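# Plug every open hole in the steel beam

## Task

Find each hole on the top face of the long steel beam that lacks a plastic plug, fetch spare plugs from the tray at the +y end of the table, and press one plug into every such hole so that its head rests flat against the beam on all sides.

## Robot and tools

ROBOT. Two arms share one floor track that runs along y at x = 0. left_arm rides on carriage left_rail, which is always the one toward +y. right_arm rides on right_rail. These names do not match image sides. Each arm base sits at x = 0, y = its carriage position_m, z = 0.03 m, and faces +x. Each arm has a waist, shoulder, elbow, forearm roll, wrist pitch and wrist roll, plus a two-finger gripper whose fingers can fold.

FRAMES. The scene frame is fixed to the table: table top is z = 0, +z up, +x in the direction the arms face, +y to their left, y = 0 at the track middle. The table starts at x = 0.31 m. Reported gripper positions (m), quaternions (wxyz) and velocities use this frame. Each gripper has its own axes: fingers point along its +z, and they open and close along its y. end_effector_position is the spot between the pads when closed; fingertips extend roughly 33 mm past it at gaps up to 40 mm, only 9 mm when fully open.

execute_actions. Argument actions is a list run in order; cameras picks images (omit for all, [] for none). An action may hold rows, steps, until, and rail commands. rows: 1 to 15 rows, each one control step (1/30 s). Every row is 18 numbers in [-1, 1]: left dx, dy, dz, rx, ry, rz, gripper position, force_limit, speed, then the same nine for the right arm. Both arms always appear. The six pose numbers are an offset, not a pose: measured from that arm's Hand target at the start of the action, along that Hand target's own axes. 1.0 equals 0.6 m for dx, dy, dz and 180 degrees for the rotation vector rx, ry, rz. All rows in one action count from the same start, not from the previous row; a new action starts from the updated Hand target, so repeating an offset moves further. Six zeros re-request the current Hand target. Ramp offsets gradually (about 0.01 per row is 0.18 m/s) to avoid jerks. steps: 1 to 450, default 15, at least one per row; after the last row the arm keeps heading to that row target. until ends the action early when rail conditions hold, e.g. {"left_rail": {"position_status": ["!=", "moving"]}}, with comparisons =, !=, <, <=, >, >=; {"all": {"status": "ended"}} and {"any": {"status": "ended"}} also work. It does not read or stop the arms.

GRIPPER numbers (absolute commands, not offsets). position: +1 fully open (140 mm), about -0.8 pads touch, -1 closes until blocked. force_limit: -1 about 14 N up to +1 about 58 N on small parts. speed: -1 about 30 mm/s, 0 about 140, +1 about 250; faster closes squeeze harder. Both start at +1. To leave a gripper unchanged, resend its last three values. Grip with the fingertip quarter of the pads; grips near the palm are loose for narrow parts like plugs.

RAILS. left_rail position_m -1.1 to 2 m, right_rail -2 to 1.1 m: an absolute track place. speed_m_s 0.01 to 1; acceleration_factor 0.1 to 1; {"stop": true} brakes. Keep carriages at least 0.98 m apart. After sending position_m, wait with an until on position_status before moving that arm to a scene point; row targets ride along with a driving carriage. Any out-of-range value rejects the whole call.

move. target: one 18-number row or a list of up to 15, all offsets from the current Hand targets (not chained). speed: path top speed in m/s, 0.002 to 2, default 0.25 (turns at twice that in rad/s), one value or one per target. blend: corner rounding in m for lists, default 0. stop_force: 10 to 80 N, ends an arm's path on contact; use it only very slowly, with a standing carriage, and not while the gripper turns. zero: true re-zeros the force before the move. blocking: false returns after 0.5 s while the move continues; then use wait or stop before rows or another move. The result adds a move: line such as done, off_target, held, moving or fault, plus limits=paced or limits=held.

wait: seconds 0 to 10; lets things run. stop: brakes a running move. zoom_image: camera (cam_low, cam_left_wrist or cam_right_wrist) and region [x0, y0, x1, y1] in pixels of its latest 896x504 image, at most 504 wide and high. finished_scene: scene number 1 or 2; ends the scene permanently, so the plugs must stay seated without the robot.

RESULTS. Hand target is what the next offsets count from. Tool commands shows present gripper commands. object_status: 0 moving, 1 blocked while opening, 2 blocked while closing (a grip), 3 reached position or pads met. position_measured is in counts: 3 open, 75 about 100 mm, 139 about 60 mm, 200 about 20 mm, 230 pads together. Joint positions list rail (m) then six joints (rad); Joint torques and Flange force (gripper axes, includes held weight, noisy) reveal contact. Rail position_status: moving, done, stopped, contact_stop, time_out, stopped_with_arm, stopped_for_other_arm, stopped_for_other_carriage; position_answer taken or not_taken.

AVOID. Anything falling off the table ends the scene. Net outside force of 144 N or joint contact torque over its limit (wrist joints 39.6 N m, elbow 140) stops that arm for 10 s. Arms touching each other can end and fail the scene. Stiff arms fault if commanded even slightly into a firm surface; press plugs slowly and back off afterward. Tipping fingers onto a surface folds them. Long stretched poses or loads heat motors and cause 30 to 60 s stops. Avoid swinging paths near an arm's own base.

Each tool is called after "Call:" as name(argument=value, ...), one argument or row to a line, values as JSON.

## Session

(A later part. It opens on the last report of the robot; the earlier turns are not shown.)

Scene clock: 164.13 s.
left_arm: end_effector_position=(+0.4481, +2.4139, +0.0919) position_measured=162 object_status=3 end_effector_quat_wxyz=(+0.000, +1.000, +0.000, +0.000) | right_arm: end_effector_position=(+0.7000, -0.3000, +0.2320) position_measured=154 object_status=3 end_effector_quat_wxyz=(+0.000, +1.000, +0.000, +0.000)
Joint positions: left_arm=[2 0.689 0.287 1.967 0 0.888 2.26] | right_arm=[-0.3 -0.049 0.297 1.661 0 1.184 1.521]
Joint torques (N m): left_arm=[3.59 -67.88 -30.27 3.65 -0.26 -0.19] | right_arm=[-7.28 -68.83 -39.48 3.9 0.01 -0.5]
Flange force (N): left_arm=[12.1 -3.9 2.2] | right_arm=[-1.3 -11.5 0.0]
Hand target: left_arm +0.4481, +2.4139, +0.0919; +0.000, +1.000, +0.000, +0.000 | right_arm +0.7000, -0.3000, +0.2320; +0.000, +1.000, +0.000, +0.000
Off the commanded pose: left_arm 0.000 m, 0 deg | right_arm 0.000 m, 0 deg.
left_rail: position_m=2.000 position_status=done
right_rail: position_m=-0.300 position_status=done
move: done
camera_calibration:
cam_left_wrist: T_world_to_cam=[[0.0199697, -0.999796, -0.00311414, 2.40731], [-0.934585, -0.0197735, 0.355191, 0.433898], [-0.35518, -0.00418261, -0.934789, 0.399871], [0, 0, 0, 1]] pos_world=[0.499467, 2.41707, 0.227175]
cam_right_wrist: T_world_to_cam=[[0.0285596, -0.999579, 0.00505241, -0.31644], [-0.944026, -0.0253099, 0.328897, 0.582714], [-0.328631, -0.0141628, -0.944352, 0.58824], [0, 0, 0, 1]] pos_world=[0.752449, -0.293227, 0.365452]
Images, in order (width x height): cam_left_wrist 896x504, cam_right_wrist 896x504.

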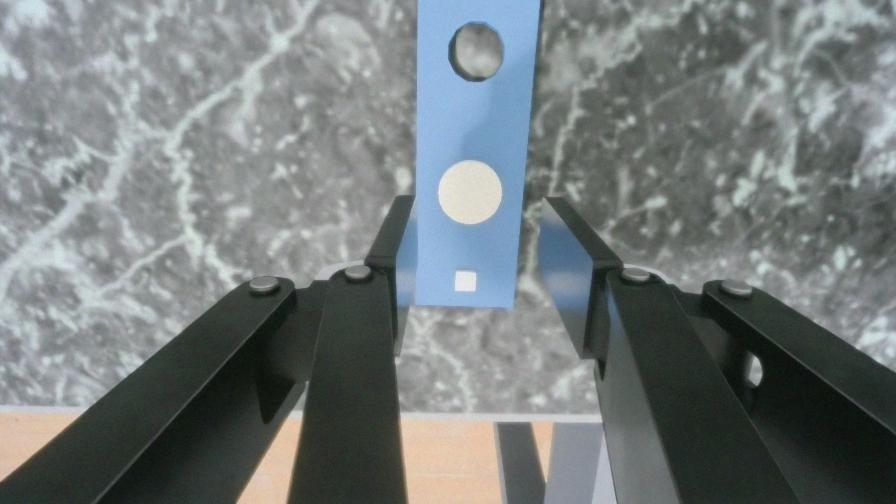

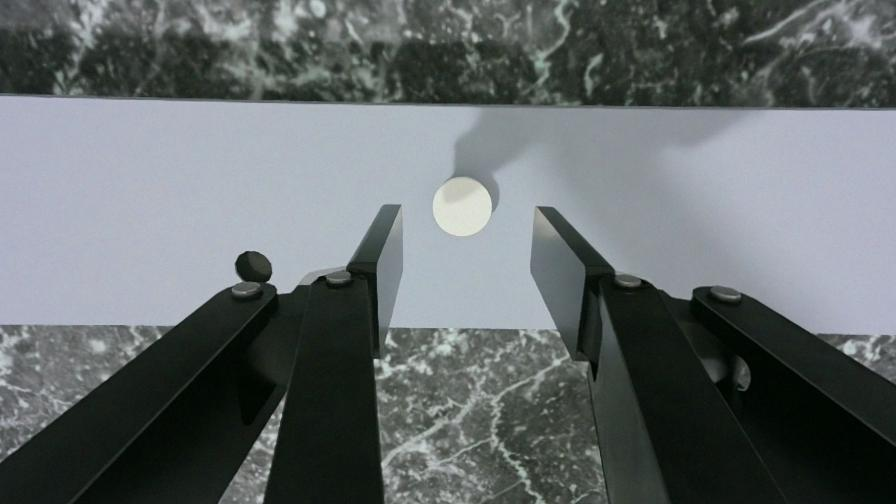

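Call:
move(
  target=[
    [0.0027,-0.0027,0.078,0,0,0,-0.26,-0.3,-1,0,0,0.081,0,0,0,-0.2,-0.3,0],
    [0.0027,-0.0027,0.078,0,0,0,-1,-0.3,-1,0,0,0.081,0,0,0,-0.2,-0.3,0],
  ],
  cameras=["cam_left_wrist","cam_right_wrist","cam_low"],
  speed=0.06,
)

Call:
zoom_image(
  camera="cam_low",
  region=[290, 140, 410, 240],
)

Scene clock: 183.13 s.
left_arm: end_effector_position=(+0.4497, +2.4156, +0.0451) position_measured=191 object_status=2 end_effector_quat_wxyz=(+0.000, +1.000, +0.000, +0.000) | right_arm: end_effector_position=(+0.7000, -0.3000, +0.1834) position_measured=154 object_status=3 end_effector_quat_wxyz=(+0.000, +1.000, +0.000, +0.000)
Joint positions: left_arm=[2 0.69 0.344 1.995 0 0.802 2.261] | right_arm=[-0.3 -0.049 0.33 1.711 0 1.101 1.521]
Joint torques (N m): left_arm=[3.55 -68.27 -26.28 3.28 -0.18 -0.14] | right_arm=[-6.88 -70.52 -37.97 3.73 0.03 -0.52]
Flange force (N): left_arm=[12.2 -3.6 -0.4] | right_arm=[-1.7 -10.1 -0.7]
Hand target: left_arm +0.4497, +2.4156, +0.0451; +0.000, +1.000, +0.000, +0.000 | right_arm +0.7000, -0.3000, +0.1834; +0.000, +1.000, +0.000, +0.000
Off the commanded pose: left_arm 0.000 m, 0 deg | right_arm 0.000 m, 0 deg.
left_rail: position_m=2.000 position_status=done
right_rail: position_m=-0.300 position_status=done
move: done
camera_calibration:
cam_left_wrist: T_world_to_cam=[[0.0200635, -0.999794, -0.0031486, 2.40879], [-0.934583, -0.0198735, 0.355189, 0.452291], [-0.355178, -0.00418371, -0.934789, 0.3567], [0, 0, 0, 1]] pos_world=[0.501067, 2.41877, 0.180375]
cam_right_wrist: T_world_to_cam=[[0.0285596, -0.999579, 0.00505241, -0.316194], [-0.944026, -0.0253099, 0.328897, 0.598698], [-0.328631, -0.0141628, -0.944352, 0.542345], [0, 0, 0, 1]] pos_world=[0.752449, -0.293227, 0.316852]

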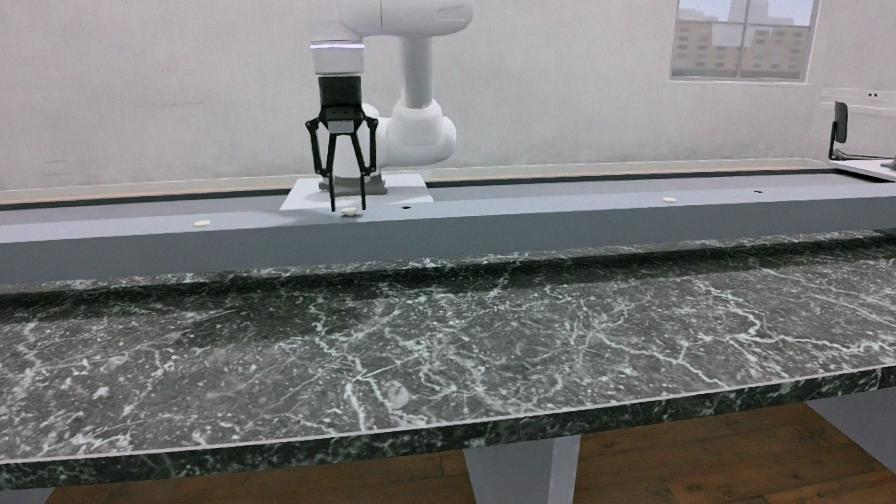

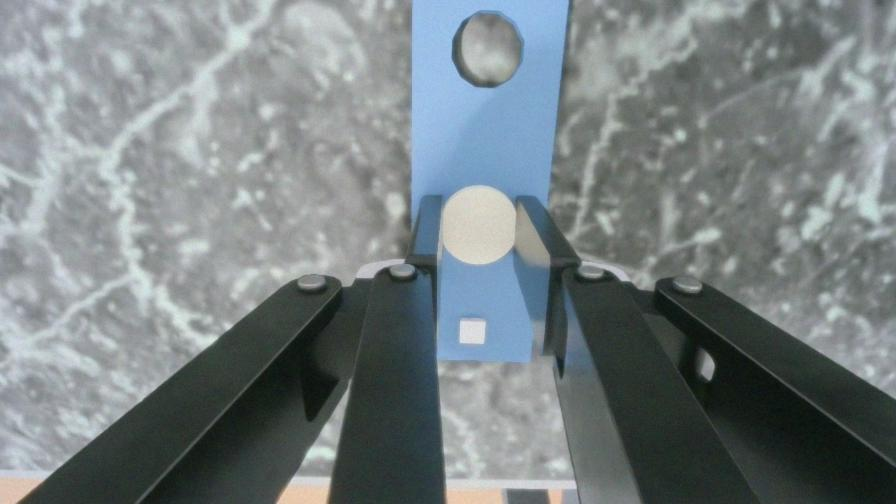

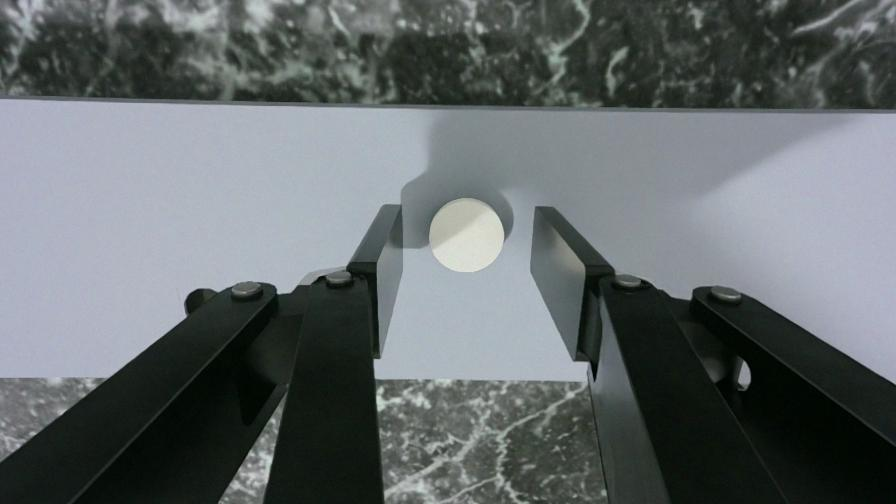

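Scaled by 4.200 from the camera's 896x504 image, which has a finer 1280x720 frame.

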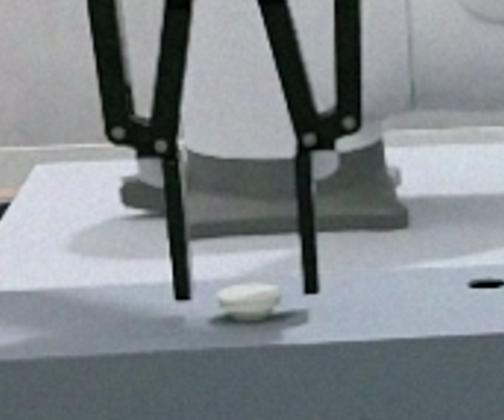

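Call:
move(
  target=[
    [0,0,0,0,0,0,-1,-0.3,-1,0,0,0.002,0,0,0,-0.2,-0.3,-1],
    [0,0,0,0,0,0,-1,-0.3,-1,0,0,0.002,0,0,0,-1,-0.3,-1],
  ],
  cameras=["cam_right_wrist"],
  speed=0.06,
)

Call:
move(
  target=[
    [0,0,-0.1,0,0,0,-1,-0.3,-1,-0.0,0,-0.1,0,0,0,-1,-0.3,-1],
    [0.267,0.693,-0.44,0,0,0,-1,-0.3,-1,-0.06,0,-0.2,0,0,0,-1,-0.3,-1],
  ],
  blend=[0.02,0],
  cameras=["cam_right_wrist"],
  speed=0.2,
)

Call:
execute_actions(
  actions=[
    {"left_rail":{"position_m":0.64,"acceleration_factor":0.4},"right_rail":{"position_m":-1.9,"acceleration_factor":0.4},"steps":400,"until":{"all":{"status":"ended"}}},
  ],
  cameras=["cam_left_wrist","cam_right_wrist"],
)

Scene clock: 203.13 s.
left_arm: end_effector_position=(+0.4497, +2.4156, +0.0451) position_measured=191 object_status=2 end_effector_quat_wxyz=(+0.000, +1.000, +0.000, +0.000) | right_arm: end_effector_position=(+0.7000, -0.3000, +0.1822) position_measured=191 object_status=2 end_effector_quat_wxyz=(+0.000, +1.000, +0.000, +0.000)
Joint positions: left_arm=[2 0.69 0.344 1.995 0 0.802 2.261] | right_arm=[-0.3 -0.049 0.331 1.712 0 1.099 1.521]
Joint torques (N m): left_arm=[3.68 -68.15 -26.26 3.31 -0.2 -0.12] | right_arm=[-7.33 -67.42 -35.83 3.64 0.04 -0.53]
Flange force (N): left_arm=[11.9 -3.2 -1.0] | right_arm=[-1.8 -11.5 -4.8]
Hand target: left_arm +0.4497, +2.4156, +0.0451; +0.000, +1.000, +0.000, +0.000 | right_arm +0.7000, -0.3000, +0.1822; +0.000, +1.000, +0.000, +0.000
Off the commanded pose: left_arm 0.000 m, 0 deg | right_arm 0.000 m, 0 deg.
left_rail: position_m=2.000 position_status=done
right_rail: position_m=-0.300 position_status=done
move: done
camera_calibration:
cam_right_wrist: T_world_to_cam=[[0.0285596, -0.999579, 0.00505241, -0.316188], [-0.944026, -0.0253099, 0.328897, 0.599093], [-0.328631, -0.0141628, -0.944352, 0.541212], [0, 0, 0, 1]] pos_world=[0.752449, -0.293227, 0.315652]
Images, in order (width x height): cam_right_wrist 896x504.

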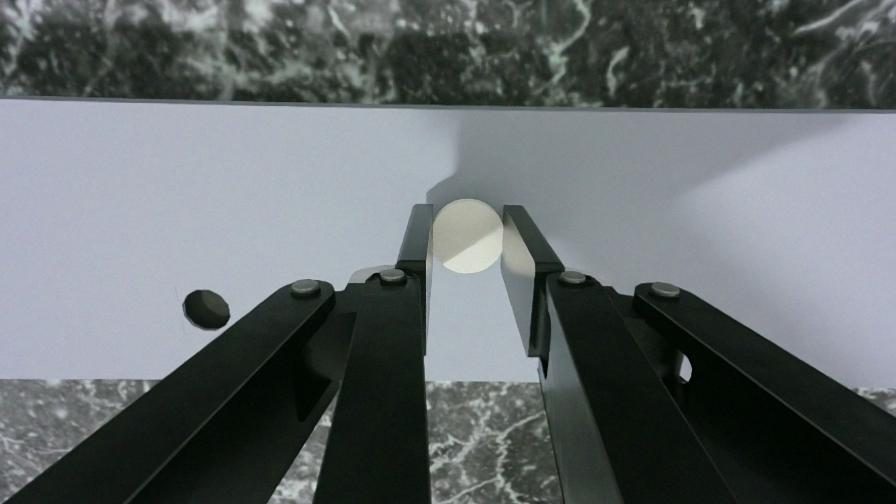

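Scene clock: 206.27 s.
left_arm: end_effector_position=(+0.6099, +1.9998, +0.3092) position_measured=191 object_status=2 end_effector_quat_wxyz=(+0.000, +1.000, +0.000, +0.000) | right_arm: end_effector_position=(+0.6640, -0.3000, +0.3022) position_measured=191 object_status=2 end_effector_quat_wxyz=(+0.000, +1.000, +0.000, +0.000)
Joint positions: left_arm=[2 -0.057 0.117 1.738 0 1.287 1.514] | right_arm=[-0.3 -0.052 0.205 1.647 0 1.29 1.519]
Joint torques (N m): left_arm=[4.28 -57.8 -37.87 4.54 -0.28 -0.13] | right_arm=[-7.05 -60.74 -40.95 4.04 0.02 -0.53]
Flange force (N): left_arm=[12.1 6.6 -2.9] | right_arm=[-1.6 -11.7 0.1]
Hand target: left_arm +0.6099, +1.9998, +0.3092; +0.000, +1.000, +0.000, +0.000 | right_arm +0.6640, -0.3000, +0.3022; +0.000, +1.000, +0.000, +0.000
Off the commanded pose: left_arm 0.000 m, 0 deg | right_arm 0.000 m, 0 deg.
left_rail: position_m=2.000 position_status=done
right_rail: position_m=-0.300 position_status=done
move: done
camera_calibration:
cam_right_wrist: T_world_to_cam=[[0.0285596, -0.999579, 0.00505241, -0.315766], [-0.944026, -0.0253099, 0.328897, 0.52564], [-0.328631, -0.0141628, -0.944352, 0.642703], [0, 0, 0, 1]] pos_world=[0.716449, -0.293227, 0.435652]
Images, in order (width x height): cam_right_wrist 896x504.

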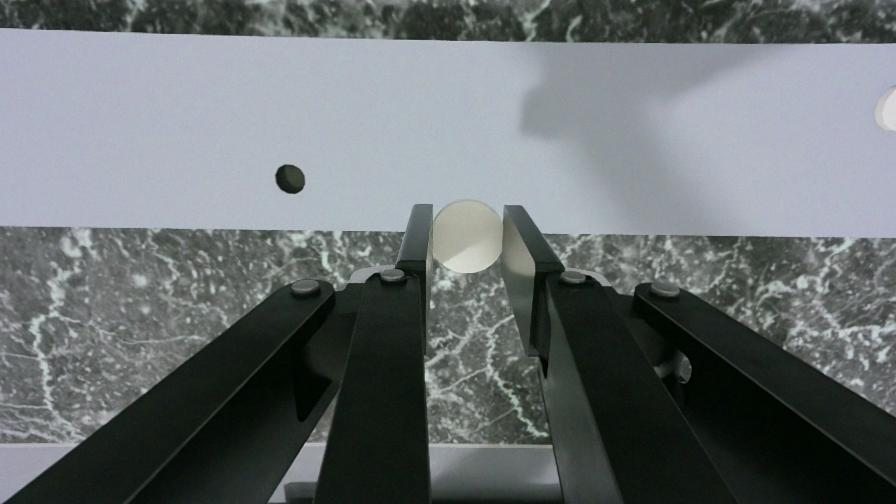

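Scene clock: 209.60 s.
left_arm: end_effector_position=(+0.6099, +0.6399, +0.3092) position_measured=191 object_status=2 end_effector_quat_wxyz=(+0.000, +1.000, +0.000, +0.000) | right_arm: end_effector_position=(+0.6640, -1.8999, +0.3022) position_measured=191 object_status=2 end_effector_quat_wxyz=(+0.000, +1.000, +0.000, +0.000)
Joint positions: left_arm=[0.64 -0.057 0.117 1.738 0 1.287 1.514] | right_arm=[-1.9 -0.052 0.205 1.647 0 1.29 1.519]
Joint torques (N m): left_arm=[4.02 -57.61 -37.81 4.52 -0.27 -0.14] | right_arm=[-7.23 -61.19 -40.74 4.01 0.06 -0.56]
Flange force (N): left_arm=[12.4 6.3 -2.7] | right_arm=[-0.6 -12.3 0.1]
Hand target: left_arm +0.6099, +0.6398, +0.3092; +0.000, +1.000, +0.000, +0.000 | right_arm +0.6640, -1.9000, +0.3022; +0.000, +1.000, +0.000, +0.000
Tool commands: left_gripper/position=-1.0 left_gripper/force_limit=-0.3 left_gripper/speed=-1.0 right_gripper/position=-1.0 right_gripper/force_limit=-0.3 right_gripper/speed=-1.0
Off the commanded pose: left_arm 0.000 m, 0 deg | right_arm 0.000 m, 0 deg.
left_rail: position_m=0.640 position_status=done
right_rail: position_m=-1.900 position_status=done
camera_calibration:
cam_left_wrist: T_world_to_cam=[[0.0200635, -0.999794, -0.0031486, 0.631071], [-0.934583, -0.0198735, 0.355189, 0.472952], [-0.355178, -0.00418371, -0.934789, 0.652955], [0, 0, 0, 1]] pos_world=[0.661267, 0.643072, 0.444375]
cam_right_wrist: T_world_to_cam=[[0.0286539, -0.999577, 0.00501926, -1.91504], [-0.944024, -0.0254099, 0.328897, 0.484956], [-0.328631, -0.0141625, -0.944352, 0.620044], [0, 0, 0, 1]] pos_world=[0.716449, -1.89313, 0.435652]
Images, in order (width x height): cam_left_wrist 896x504, cam_right_wrist 896x504.

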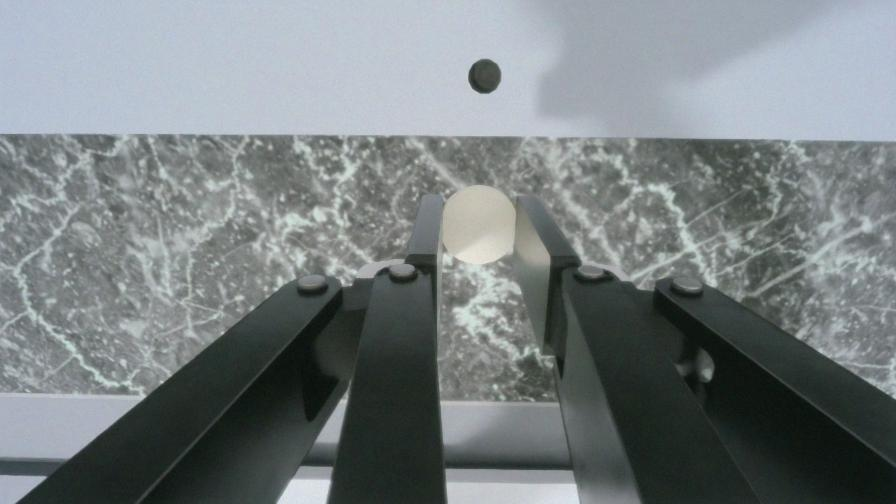

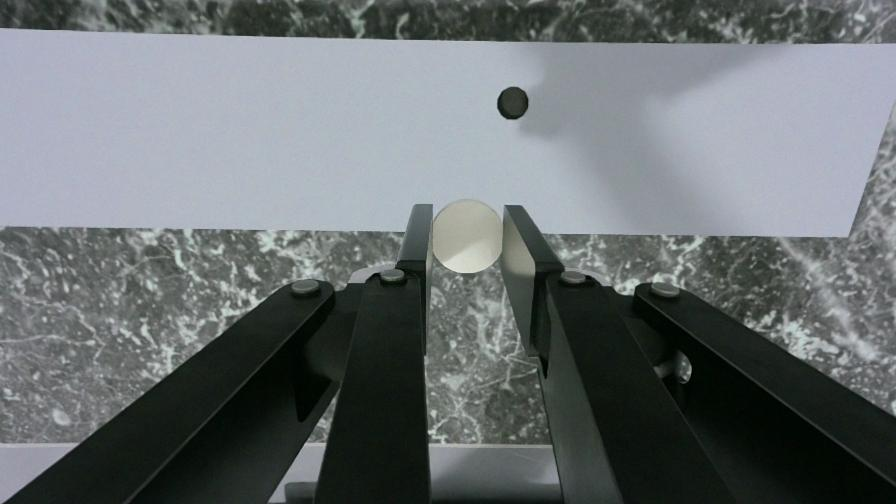

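Call:
move(
  target=[0.0852,0.015,0.1887,0,0,0,-1,-0.3,-1,0.08,0.0522,0.177,0,0,0,-1,-0.3,-1],
  cameras=["cam_left_wrist","cam_right_wrist"],
  speed=0.15,
)

Call:
zoom_image(
  camera="cam_left_wrist",
  region=[400, 140, 560, 290],
)

Call:
zoom_image(
  camera="cam_right_wrist",
  region=[390, 150, 550, 300],
)

Scene clock: 234.57 s.
left_arm: end_effector_position=(+0.6609, +0.6308, +0.1959) position_measured=191 object_status=2 end_effector_quat_wxyz=(+0.000, +1.000, +0.000, +0.000) | right_arm: end_effector_position=(+0.7118, -1.9314, +0.1959) position_measured=191 object_status=2 end_effector_quat_wxyz=(+0.000, +1.000, +0.000, +0.000)
Joint positions: left_arm=[0.64 -0.066 0.263 1.777 0 1.102 1.505] | right_arm=[-1.9 -0.092 0.339 1.673 0 1.13 1.478]
Joint torques (N m): left_arm=[3.94 -70.94 -35.07 4.18 -0.24 -0.16] | right_arm=[-7.06 -72.56 -38.57 3.8 0.04 -0.55]
Flange force (N): left_arm=[13.6 5.7 0.0] | right_arm=[-0.5 -11.1 0.0]
Hand target: left_arm +0.6610, +0.6308, +0.1960; +0.000, +1.000, +0.000, +0.000 | right_arm +0.7120, -1.9314, +0.1960; +0.000, +1.000, +0.000, +0.000
Off the commanded pose: left_arm 0.000 m, 0 deg | right_arm 0.000 m, 0 deg.
left_rail: position_m=0.640 position_status=done
right_rail: position_m=-1.900 position_status=done
move: done
camera_calibration:
cam_left_wrist: T_world_to_cam=[[0.0200625, -0.999794, -0.00315146, 0.620595], [-0.934517, -0.0198727, 0.355364, 0.560572], [-0.355354, -0.00418439, -0.934723, 0.565223], [0, 0, 0, 1]] pos_world=[0.712268, 0.633972, 0.331075]
cam_right_wrist: T_world_to_cam=[[0.0286551, -0.999577, 0.00501028, -1.94726], [-0.94392, -0.0254095, 0.329196, 0.564067], [-0.328929, -0.0141625, -0.944248, 0.535117], [0, 0, 0, 1]] pos_world=[0.764249, -1.92453, 0.329351]
Images, in order (width x height): cam_left_wrist 896x504, cam_right_wrist 896x504.

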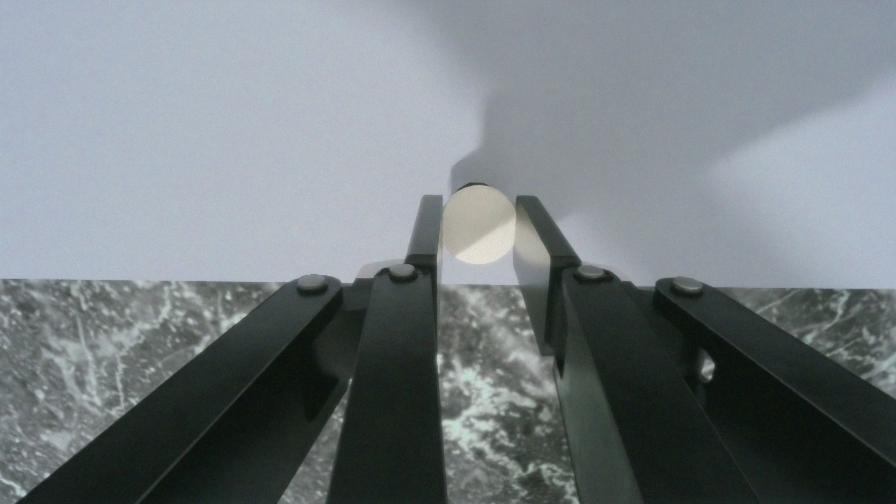

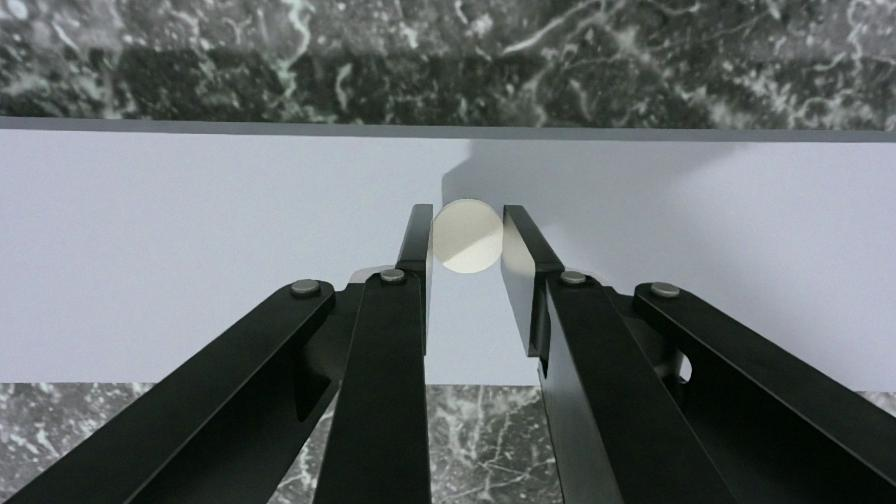

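Scaled by 3.150 from the camera's 896x504 image, which has a finer 1280x720 frame.

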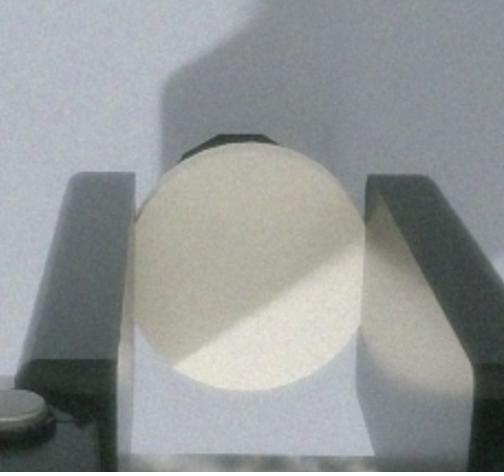

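Scaled by 3.150 from the camera's 896x504 image, which has a finer 1280x720 frame.

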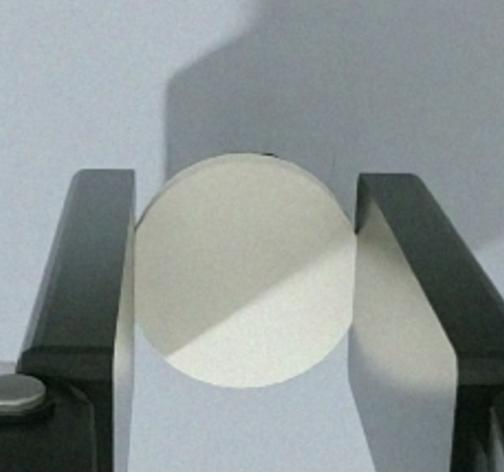

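Call:
move(
  target=[0,0,0,0,0,0,-1,-0.3,-1,-0.05,0,0,0,0,0,-1,-0.3,-1],
  cameras=["cam_right_wrist"],
  speed=0.15,
)

Call:
zoom_image(
  camera="cam_right_wrist",
  region=[390, 110, 550, 300],
)

Call:
move(
  target=[0,0,0.06,0,0,0,-1,-0.3,-1,0,0,0,0,0,0,-1,-0.3,-1],
  cameras=["cam_left_wrist"],
  speed=0.01,
  stop_force=35,
)

Scene clock: 264.40 s.
left_arm: end_effector_position=(+0.6610, +0.6308, +0.1960) position_measured=191 object_status=2 end_effector_quat_wxyz=(+0.000, +1.000, +0.000, +0.000) | right_arm: end_effector_position=(+0.6820, -1.9313, +0.1960) position_measured=191 object_status=2 end_effector_quat_wxyz=(+0.000, +1.000, +0.000, +0.000)
Joint positions: left_arm=[0.64 -0.066 0.263 1.776 0 1.102 1.505] | right_arm=[-1.9 -0.096 0.295 1.733 0 1.113 1.474]
Joint torques (N m): left_arm=[3.57 -70.32 -35.08 4.2 -0.29 -0.12] | right_arm=[-7.11 -67.14 -38.48 3.74 0.04 -0.55]
Flange force (N): left_arm=[13.3 5.3 0.2] | right_arm=[-1.6 -11.4 -0.1]
Hand target: left_arm +0.6610, +0.6308, +0.1960; +0.000, +1.000, +0.000, +0.000 | right_arm +0.6820, -1.9313, +0.1960; +0.000, +1.000, +0.000, +0.000
Off the commanded pose: left_arm 0.000 m, 0 deg | right_arm 0.000 m, 0 deg.
left_rail: position_m=0.640 position_status=done
right_rail: position_m=-1.900 position_status=done
move: done
camera_calibration:
cam_right_wrist: T_world_to_cam=[[0.0285265, -0.999581, 0.00495811, -1.9463], [-0.944027, -0.0253097, 0.328895, 0.536276], [-0.328632, -0.0140628, -0.944353, 0.525418], [0, 0, 0, 1]] pos_world=[0.734449, -1.92453, 0.329451]
Images, in order (width x height): cam_right_wrist 896x504.

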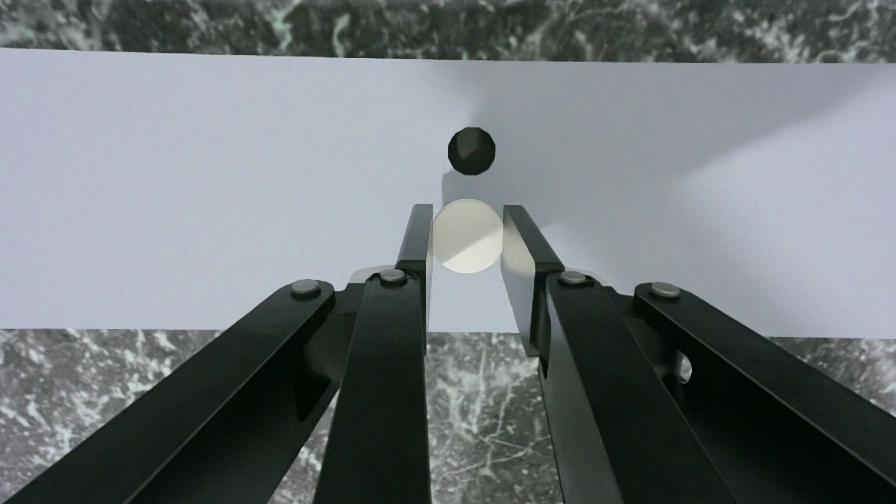

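Scaled by 2.653 from the camera's 896x504 image, which has a finer 1280x720 frame.

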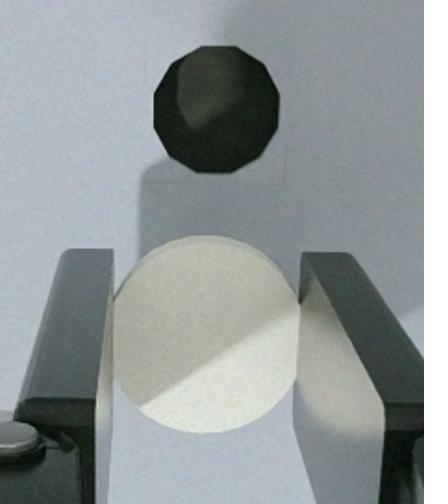

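Scene clock: 266.83 s.
left_arm: end_effector_position=(+0.6612, +0.6308, +0.1779) position_measured=191 object_status=2 end_effector_quat_wxyz=(+0.000, +1.000, +0.000, +0.000) | right_arm: end_effector_position=(+0.6820, -1.9313, +0.1960) position_measured=191 object_status=2 end_effector_quat_wxyz=(+0.000, +1.000, +0.000, +0.000)
Joint positions: left_arm=[0.64 -0.066 0.277 1.794 0 1.069 1.505] | right_arm=[-1.9 -0.096 0.295 1.733 0 1.113 1.474]
Joint torques (N m): left_arm=[1.25 -36.63 -0.92 2.58 6.25 -0.17] | right_arm=[-7.01 -67.24 -38.2 3.77 0.04 -0.51]
Flange force (N): left_arm=[24.4 1.6 -48.8] | right_arm=[-0.6 -10.6 0.1]
Hand target: left_arm +0.6612, +0.6308, +0.1779; +0.000, +1.000, +0.000, +0.000 (not the last commanded pose) | right_arm +0.6820, -1.9313, +0.1960; +0.000, +1.000, +0.000, +0.000
Off the commanded pose: left_arm 0.018 m, 0 deg | right_arm 0.000 m, 0 deg.
left_rail: position_m=0.640 position_status=done
right_rail: position_m=-1.900 position_status=done
move: contact (left_arm)
camera_calibration:
cam_left_wrist: T_world_to_cam=[[0.0200651, -0.999794, -0.00313759, 0.620528], [-0.934774, -0.0198733, 0.354686, 0.567551], [-0.354675, -0.00418386, -0.93498, 0.548065], [0, 0, 0, 1]] pos_world=[0.712466, 0.633972, 0.313075]
Images, in order (width x height): cam_left_wrist 896x504.

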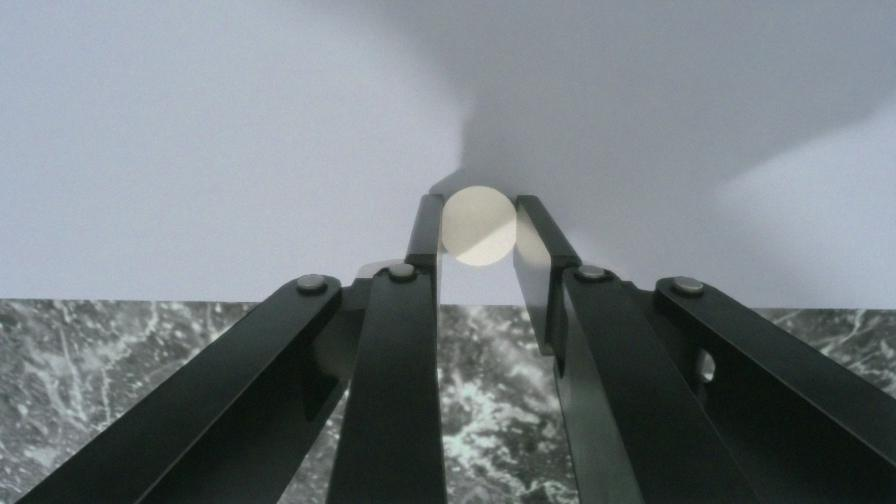

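Call:
move(
  target=[0.0009,-0.0003,-0.001,0,0,0,-1,-0.3,-1,0.0492,0.0023,0,0,0,0,-1,-0.3,-1],
  cameras=[],
  speed=0.05,
)

Call:
move(
  target=[0,0,0.03,0,0,0,-1,-0.3,-1,0,0,0,0,0,0,-1,-0.3,-1],
  cameras=[],
  speed=0.01,
  stop_force=35,
)

Call:
move(
  target=[0,0,0,0,0,0,-1,-0.3,-1,0,0,0.06,0,0,0,-1,-0.3,-1],
  cameras=["cam_left_wrist","cam_right_wrist"],
  speed=0.01,
  stop_force=25,
)

Call:
zoom_image(
  camera="cam_right_wrist",
  region=[390, 150, 550, 300],
)

Scene clock: 288.40 s.
left_arm: end_effector_position=(+0.6617, +0.6310, +0.1785) position_measured=191 object_status=2 end_effector_quat_wxyz=(+0.000, +1.000, +0.000, +0.000) | right_arm: end_effector_position=(+0.7115, -1.9327, +0.1960) position_measured=191 object_status=2 end_effector_quat_wxyz=(+0.000, +1.000, +0.000, +0.000)
Joint positions: left_arm=[0.64 -0.066 0.278 1.793 0 1.071 1.505] | right_arm=[-1.9 -0.094 0.339 1.673 0 1.13 1.476]
Joint torques (N m): left_arm=[3.23 -47.51 -12.04 3.64 3.81 -0.16] | right_arm=[-7.13 -71.86 -38.7 3.79 0.07 -0.54]
Flange force (N): left_arm=[19.5 4.6 -33.6] | right_arm=[-1.7 -10.9 -0.3]
Hand target: left_arm +0.6617, +0.6310, +0.1785; +0.000, +1.000, +0.000, +0.000 | right_arm +0.7115, -1.9327, +0.1960; +0.000, +1.000, +0.000, +0.000
Off the commanded pose: left_arm 0.000 m, 0 deg | right_arm 0.000 m, 0 deg.
left_rail: position_m=0.640 position_status=done
right_rail: position_m=-1.900 position_status=done
move: done
No camera images: "cameras" was empty.

Scene clock: 289.47 s.
left_arm: end_effector_position=(+0.6619, +0.6310, +0.1740) position_measured=191 object_status=2 end_effector_quat_wxyz=(+0.000, +1.000, +0.000, +0.001) | right_arm: end_effector_position=(+0.7115, -1.9327, +0.1960) position_measured=191 object_status=2 end_effector_quat_wxyz=(+0.000, +1.000, +0.000, +0.000)
Joint positions: left_arm=[0.64 -0.066 0.281 1.797 0 1.062 1.505] | right_arm=[-1.9 -0.094 0.339 1.673 0 1.13 1.476]
Joint torques (N m): left_arm=[2.83 -26.19 -5.94 3.7 -1.84 -0.15] | right_arm=[-7.09 -72.22 -38.47 3.78 0.03 -0.55]
Flange force (N): left_arm=[4.2 4.0 -65.4] | right_arm=[0.3 -10.6 0.5]
Hand target: left_arm +0.6619, +0.6310, +0.1741; +0.000, +1.000, +0.000, +0.001 (not the last commanded pose) | right_arm +0.7115, -1.9327, +0.1960; +0.000, +1.000, +0.000, +0.000
Off the commanded pose: left_arm 0.014 m, 0 deg | right_arm 0.000 m, 0 deg.
left_rail: position_m=0.640 position_status=done
right_rail: position_m=-1.900 position_status=done
move: contact (left_arm)
No camera images: "cameras" was empty.

Scene clock: 292.20 s.
left_arm: end_effector_position=(+0.6618, +0.6310, +0.1740) position_measured=191 object_status=2 end_effector_quat_wxyz=(+0.000, +1.000, +0.000, +0.001) | right_arm: end_effector_position=(+0.7115, -1.9327, +0.1747) position_measured=191 object_status=2 end_effector_quat_wxyz=(+0.000, +1.000, +0.000, +0.000)
Joint positions: left_arm=[0.64 -0.066 0.281 1.797 0 1.062 1.505] | right_arm=[-1.9 -0.094 0.354 1.694 0 1.093 1.476]
Joint torques (N m): left_arm=[2.96 -26.46 -6.14 3.68 -1.89 -0.15] | right_arm=[-5.8 -48.22 -23.61 4.49 -1.45 -0.54]
Flange force (N): left_arm=[3.1 4.0 -66.0] | right_arm=[-6.0 -9.1 -34.5]
Hand target: left_arm +0.6619, +0.6310, +0.1741; +0.000, +1.000, +0.000, +0.001 | right_arm +0.7115, -1.9327, +0.1747; +0.000, +1.000, +0.000, +0.000 (not the last commanded pose)
Off the commanded pose: left_arm 0.000 m, 0 deg | right_arm 0.015 m, 0 deg.
left_rail: position_m=0.640 position_status=done
right_rail: position_m=-1.900 position_status=done
move: contact (right_arm)
camera_calibration:
cam_left_wrist: T_world_to_cam=[[0.0200661, -0.999794, -0.00313137, 0.620701], [-0.934886, -0.0198734, 0.35439, 0.569635], [-0.354379, -0.00418377, -0.935092, 0.544549], [0, 0, 0, 1]] pos_world=[0.713066, 0.634172, 0.309275]
cam_right_wrist: T_world_to_cam=[[0.0285265, -0.999581, 0.00495811, -1.94844], [-0.944027, -0.0253097, 0.328895, 0.571094], [-0.328632, -0.0140628, -0.944353, 0.514978], [0, 0, 0, 1]] pos_world=[0.763949, -1.92593, 0.308151]
Images, in order (width x height): cam_left_wrist 896x504, cam_right_wrist 896x504.

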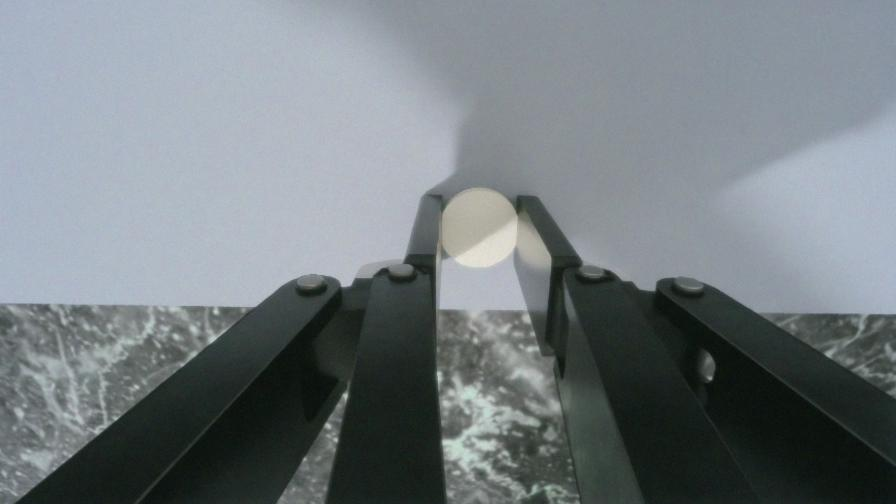

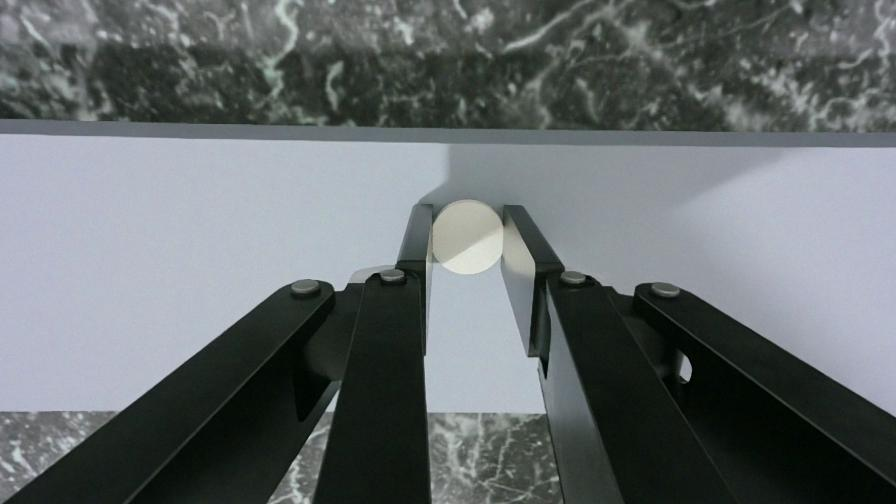

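Scaled by 3.150 from the camera's 896x504 image, which has a finer 1280x720 frame.

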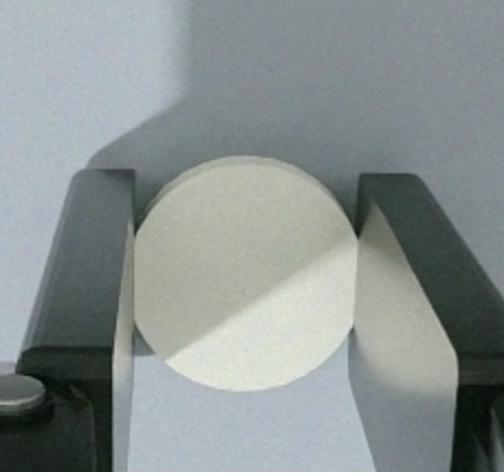

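Call:
move(
  target=[
    [0,0,-0.003,0,0,0,-0.3,-0.3,-1,0,0,-0.003,0,0,0,-0.3,-0.3,-1],
    [0,0,-0.04,0,0,0,-1,-0.3,0,0,0,-0.04,0,0,0,-1,-0.3,0],
  ],
  cameras=[],
  speed=0.05,
)

Call:
move(
  target=[0,0,0.07,0,0,0,-1,-0.3,0,0,0,0.07,0,0,0,-1,-0.3,0],
  cameras=["cam_left_wrist","cam_right_wrist"],
  speed=0.015,
  stop_force=70,
)

Call:
move(
  target=[-0.02,0,-0.2,0,0,0,-1,-0.3,0,-0.02,0,-0.2,0,0,0,-1,-0.3,0],
  cameras=["cam_left_wrist","cam_right_wrist"],
)

Scene clock: 307.43 s.
left_arm: end_effector_position=(+0.6618, +0.6310, +0.1981) position_measured=233 object_status=3 end_effector_quat_wxyz=(+0.000, +1.000, +0.000, +0.001) | right_arm: end_effector_position=(+0.7115, -1.9327, +0.1987) position_measured=233 object_status=3 end_effector_quat_wxyz=(+0.000, +1.000, +0.000, +0.000)
Joint positions: left_arm=[0.64 -0.066 0.263 1.773 0 1.105 1.505] | right_arm=[-1.9 -0.094 0.337 1.671 0 1.134 1.476]
Joint torques (N m): left_arm=[3.97 -70.47 -35.11 4.22 -0.3 -0.18] | right_arm=[-6.9 -71.6 -38.53 3.81 0.05 -0.55]
Flange force (N): left_arm=[12.7 5.6 -0.5] | right_arm=[-1.6 -11.0 -0.8]
Hand target: left_arm +0.6618, +0.6310, +0.1981; +0.000, +1.000, +0.000, +0.001 | right_arm +0.7115, -1.9327, +0.1987; +0.000, +1.000, +0.000, +0.000
Off the commanded pose: left_arm 0.000 m, 0 deg | right_arm 0.000 m, 0 deg.
left_rail: position_m=0.640 position_status=done
right_rail: position_m=-1.900 position_status=done
move: done
No camera images: "cameras" was empty.

Scene clock: 309.50 s.
left_arm: end_effector_position=(+0.6621, +0.6310, +0.1785) position_measured=233 object_status=3 end_effector_quat_wxyz=(+0.000, +1.000, +0.000, +0.001) | right_arm: end_effector_position=(+0.7117, -1.9327, +0.1773) position_measured=233 object_status=3 end_effector_quat_wxyz=(+0.000, +1.000, +0.000, +0.000)
Joint positions: left_arm=[0.64 -0.066 0.278 1.793 0 1.069 1.505] | right_arm=[-1.9 -0.094 0.352 1.692 0 1.097 1.476]
Joint torques (N m): left_arm=[2.5 -5.54 -3.7 3.98 -9.47 -0.18] | right_arm=[-7.71 -8.93 -7.04 3.71 -7.91 -0.52]
Flange force (N): left_arm=[-17.7 3.0 -98.2] | right_arm=[-23.8 -13.3 -89.9]
Hand target: left_arm +0.6621, +0.6310, +0.1784; +0.000, +1.000, +0.000, +0.001 (not the last commanded pose) | right_arm +0.7117, -1.9327, +0.1772; +0.000, +1.000, +0.000, +0.000 (not the last commanded pose)
Off the commanded pose: left_arm 0.022 m, 0 deg | right_arm 0.021 m, 0 deg.
left_rail: position_m=0.640 position_status=done
right_rail: position_m=-1.900 position_status=done
move: contact (left_arm, right_arm)
camera_calibration:
cam_left_wrist: T_world_to_cam=[[0.0201026, -0.999793, -0.00302168, 0.620653], [-0.935155, -0.0198718, 0.353681, 0.568545], [-0.353668, -0.00428416, -0.935361, 0.548433], [0, 0, 0, 1]] pos_world=[0.713164, 0.634172, 0.313775]
cam_right_wrist: T_world_to_cam=[[0.028555, -0.999579, 0.00507397, -1.94851], [-0.944276, -0.0253093, 0.32818, 0.570652], [-0.327914, -0.0141624, -0.944602, 0.51677], [0, 0, 0, 1]] pos_world=[0.763949, -1.92593, 0.310752]
Images, in order (width x height): cam_left_wrist 896x504, cam_right_wrist 896x504.

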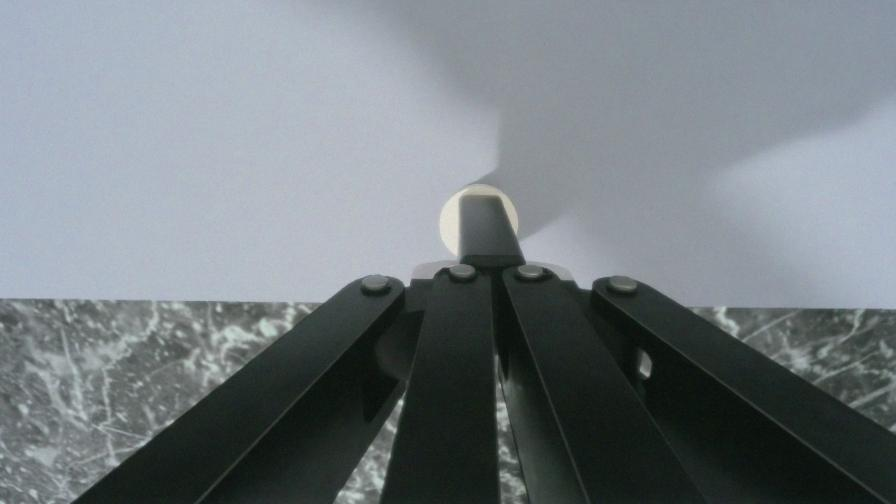

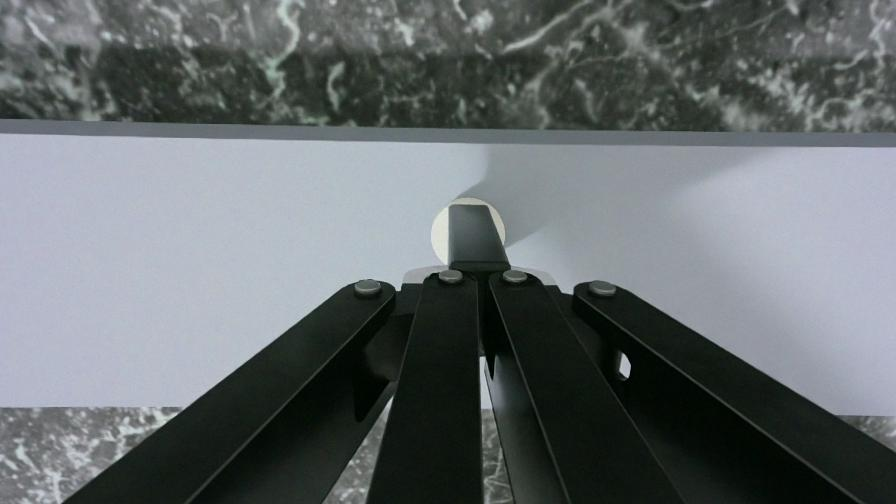

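Scene clock: 310.40 s.
left_arm: end_effector_position=(+0.6498, +0.6310, +0.2983) position_measured=233 object_status=3 end_effector_quat_wxyz=(+0.000, +1.000, +0.000, +0.001) | right_arm: end_effector_position=(+0.6996, -1.9327, +0.2972) position_measured=233 object_status=3 end_effector_quat_wxyz=(+0.000, +1.000, +0.000, +0.000)
Joint positions: left_arm=[0.64 -0.067 0.184 1.68 0 1.277 1.504] | right_arm=[-1.9 -0.096 0.263 1.582 0 1.296 1.475]
Joint torques (N m): left_arm=[3.83 -64.66 -38.17 4.54 -0.31 -0.13] | right_arm=[-7.28 -66.87 -40.82 4.04 0.04 -0.51]
Flange force (N): left_arm=[11.0 5.5 -2.8] | right_arm=[-0.7 -10.9 -0.3]
Hand target: left_arm +0.6498, +0.6310, +0.2984; +0.000, +1.000, +0.000, +0.001 | right_arm +0.6996, -1.9327, +0.2972; +0.000, +1.000, +0.000, +0.000
Off the commanded pose: left_arm 0.000 m, 0 deg | right_arm 0.000 m, 0 deg.
left_rail: position_m=0.640 position_status=done
right_rail: position_m=-1.900 position_status=done
move: done
camera_calibration:
cam_left_wrist: T_world_to_cam=[[0.0200081, -0.999795, -0.00299049, 0.621314], [-0.935111, -0.0197719, 0.353803, 0.514618], [-0.353789, -0.00428247, -0.935315, 0.656239], [0, 0, 0, 1]] pos_world=[0.700964, 0.634172, 0.433575]
cam_right_wrist: T_world_to_cam=[[0.0285565, -0.999579, 0.0050705, -1.94877], [-0.944234, -0.0253101, 0.3283, 0.519887], [-0.328034, -0.0141629, -0.94456, 0.626165], [0, 0, 0, 1]] pos_world=[0.751949, -1.92593, 0.430652]
Images, in order (width x height): cam_left_wrist 896x504, cam_right_wrist 896x504.

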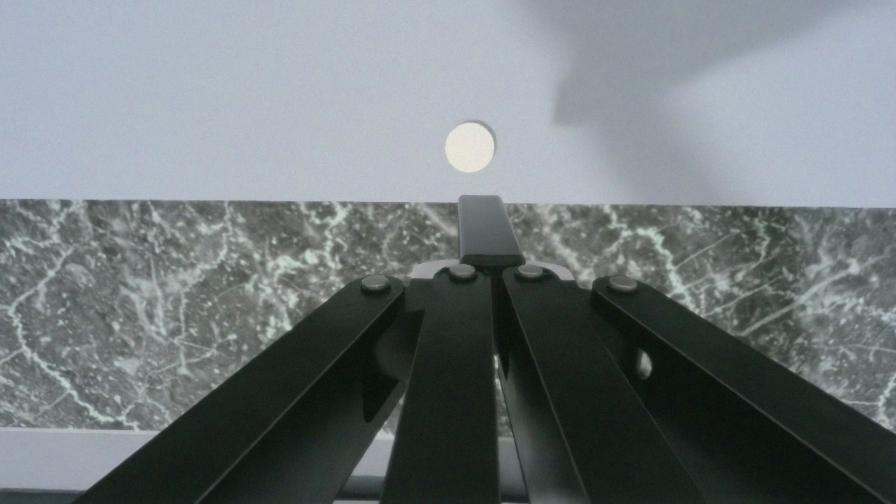

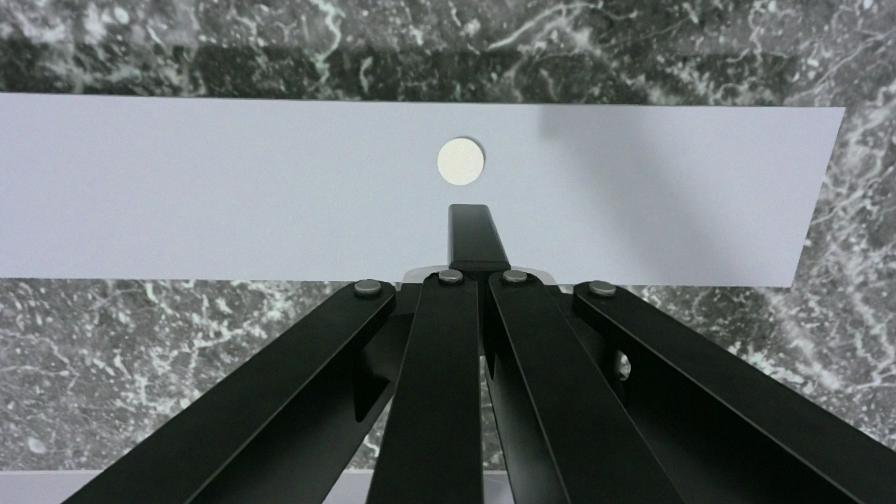

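Call:
execute_actions(
  actions=[
    {"left_rail":{"position_m":2.0,"acceleration_factor":1},"steps":400,"until":{"all":{"status":"ended"}}},
  ],
  cameras=[],
)

Call:
move(
  target=[
    [0,-0.69,0,0,0,0,-0.26,-0.3,0,0,0,0,0,0,0,-1,-0.3,0],
    [0.0645,-0.6967,0.344,0,0,0,-0.26,-0.3,0,0,0,0,0,0,0,-1,-0.3,0],
  ],
  cameras=["cam_left_wrist"],
  blend=[0.05,0],
)

Scene clock: 336.77 s.
left_arm: end_effector_position=(+0.6499, +1.9908, +0.2984) position_measured=233 object_status=3 end_effector_quat_wxyz=(+0.000, +1.000, +0.000, +0.001) | right_arm: end_effector_position=(+0.6996, -1.9327, +0.2972) position_measured=233 object_status=3 end_effector_quat_wxyz=(+0.000, +1.000, +0.000, +0.000)
Joint positions: left_arm=[2 -0.067 0.184 1.68 0 1.277 1.504] | right_arm=[-1.9 -0.096 0.263 1.582 0 1.296 1.475]
Joint torques (N m): left_arm=[3.67 -64.66 -37.79 4.53 -0.28 -0.14] | right_arm=[-6.93 -66.99 -40.91 4.07 0.04 -0.53]
Flange force (N): left_arm=[12.8 5.5 -2.5] | right_arm=[-0.7 -10.7 0.1]
Hand target: left_arm +0.6498, +1.9908, +0.2984; +0.000, +1.000, +0.000, +0.001 | right_arm +0.6996, -1.9327, +0.2972; +0.000, +1.000, +0.000, +0.000
Tool commands: left_gripper/position=-1.0 left_gripper/force_limit=-0.3 left_gripper/speed=+0.0 right_gripper/position=-1.0 right_gripper/force_limit=-0.3 right_gripper/speed=+0.0
Off the commanded pose: left_arm 0.000 m, 0 deg | right_arm 0.000 m, 0 deg.
left_rail: position_m=2.000 position_status=done
right_rail: position_m=-1.900 position_status=done
No camera images: "cameras" was empty.

Scene clock: 339.63 s.
left_arm: end_effector_position=(+0.6888, +2.4088, +0.0920) position_measured=162 object_status=3 end_effector_quat_wxyz=(+0.000, +1.000, +0.000, +0.001) | right_arm: end_effector_position=(+0.6996, -1.9327, +0.2972) position_measured=233 object_status=3 end_effector_quat_wxyz=(+0.000, +1.000, +0.000, +0.000)
Joint positions: left_arm=[2 0.493 0.544 1.569 -0.001 1.027 2.064] | right_arm=[-1.9 -0.096 0.263 1.582 0 1.296 1.475]
Joint torques (N m): left_arm=[3.82 -97.37 -33.84 4.06 -0.3 -0.17] | right_arm=[-6.88 -66.6 -40.95 4.06 0.05 -0.53]
Flange force (N): left_arm=[15.4 -4.0 2.6] | right_arm=[-1.0 -11.1 0.3]
Hand target: left_arm +0.6889, +2.4089, +0.0920; +0.000, +1.000, +0.000, +0.001 | right_arm +0.6996, -1.9327, +0.2972; +0.000, +1.000, +0.000, +0.000
Off the commanded pose: left_arm 0.000 m, 0 deg | right_arm 0.000 m, 0 deg.
left_rail: position_m=2.000 position_status=done
right_rail: position_m=-1.900 position_status=done
move: done
camera_calibration:
cam_left_wrist: T_world_to_cam=[[0.0200425, -0.999795, -0.00289826, 2.39741], [-0.935077, -0.019771, 0.353892, 0.659124], [-0.353877, -0.0043828, -0.935282, 0.484866], [0, 0, 0, 1]] pos_world=[0.739864, 2.41207, 0.227176]
Images, in order (width x height): cam_left_wrist 896x504.

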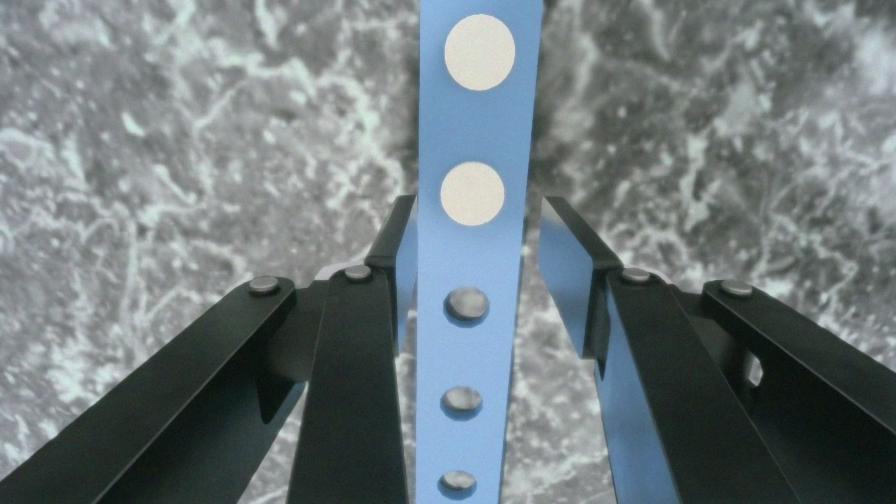

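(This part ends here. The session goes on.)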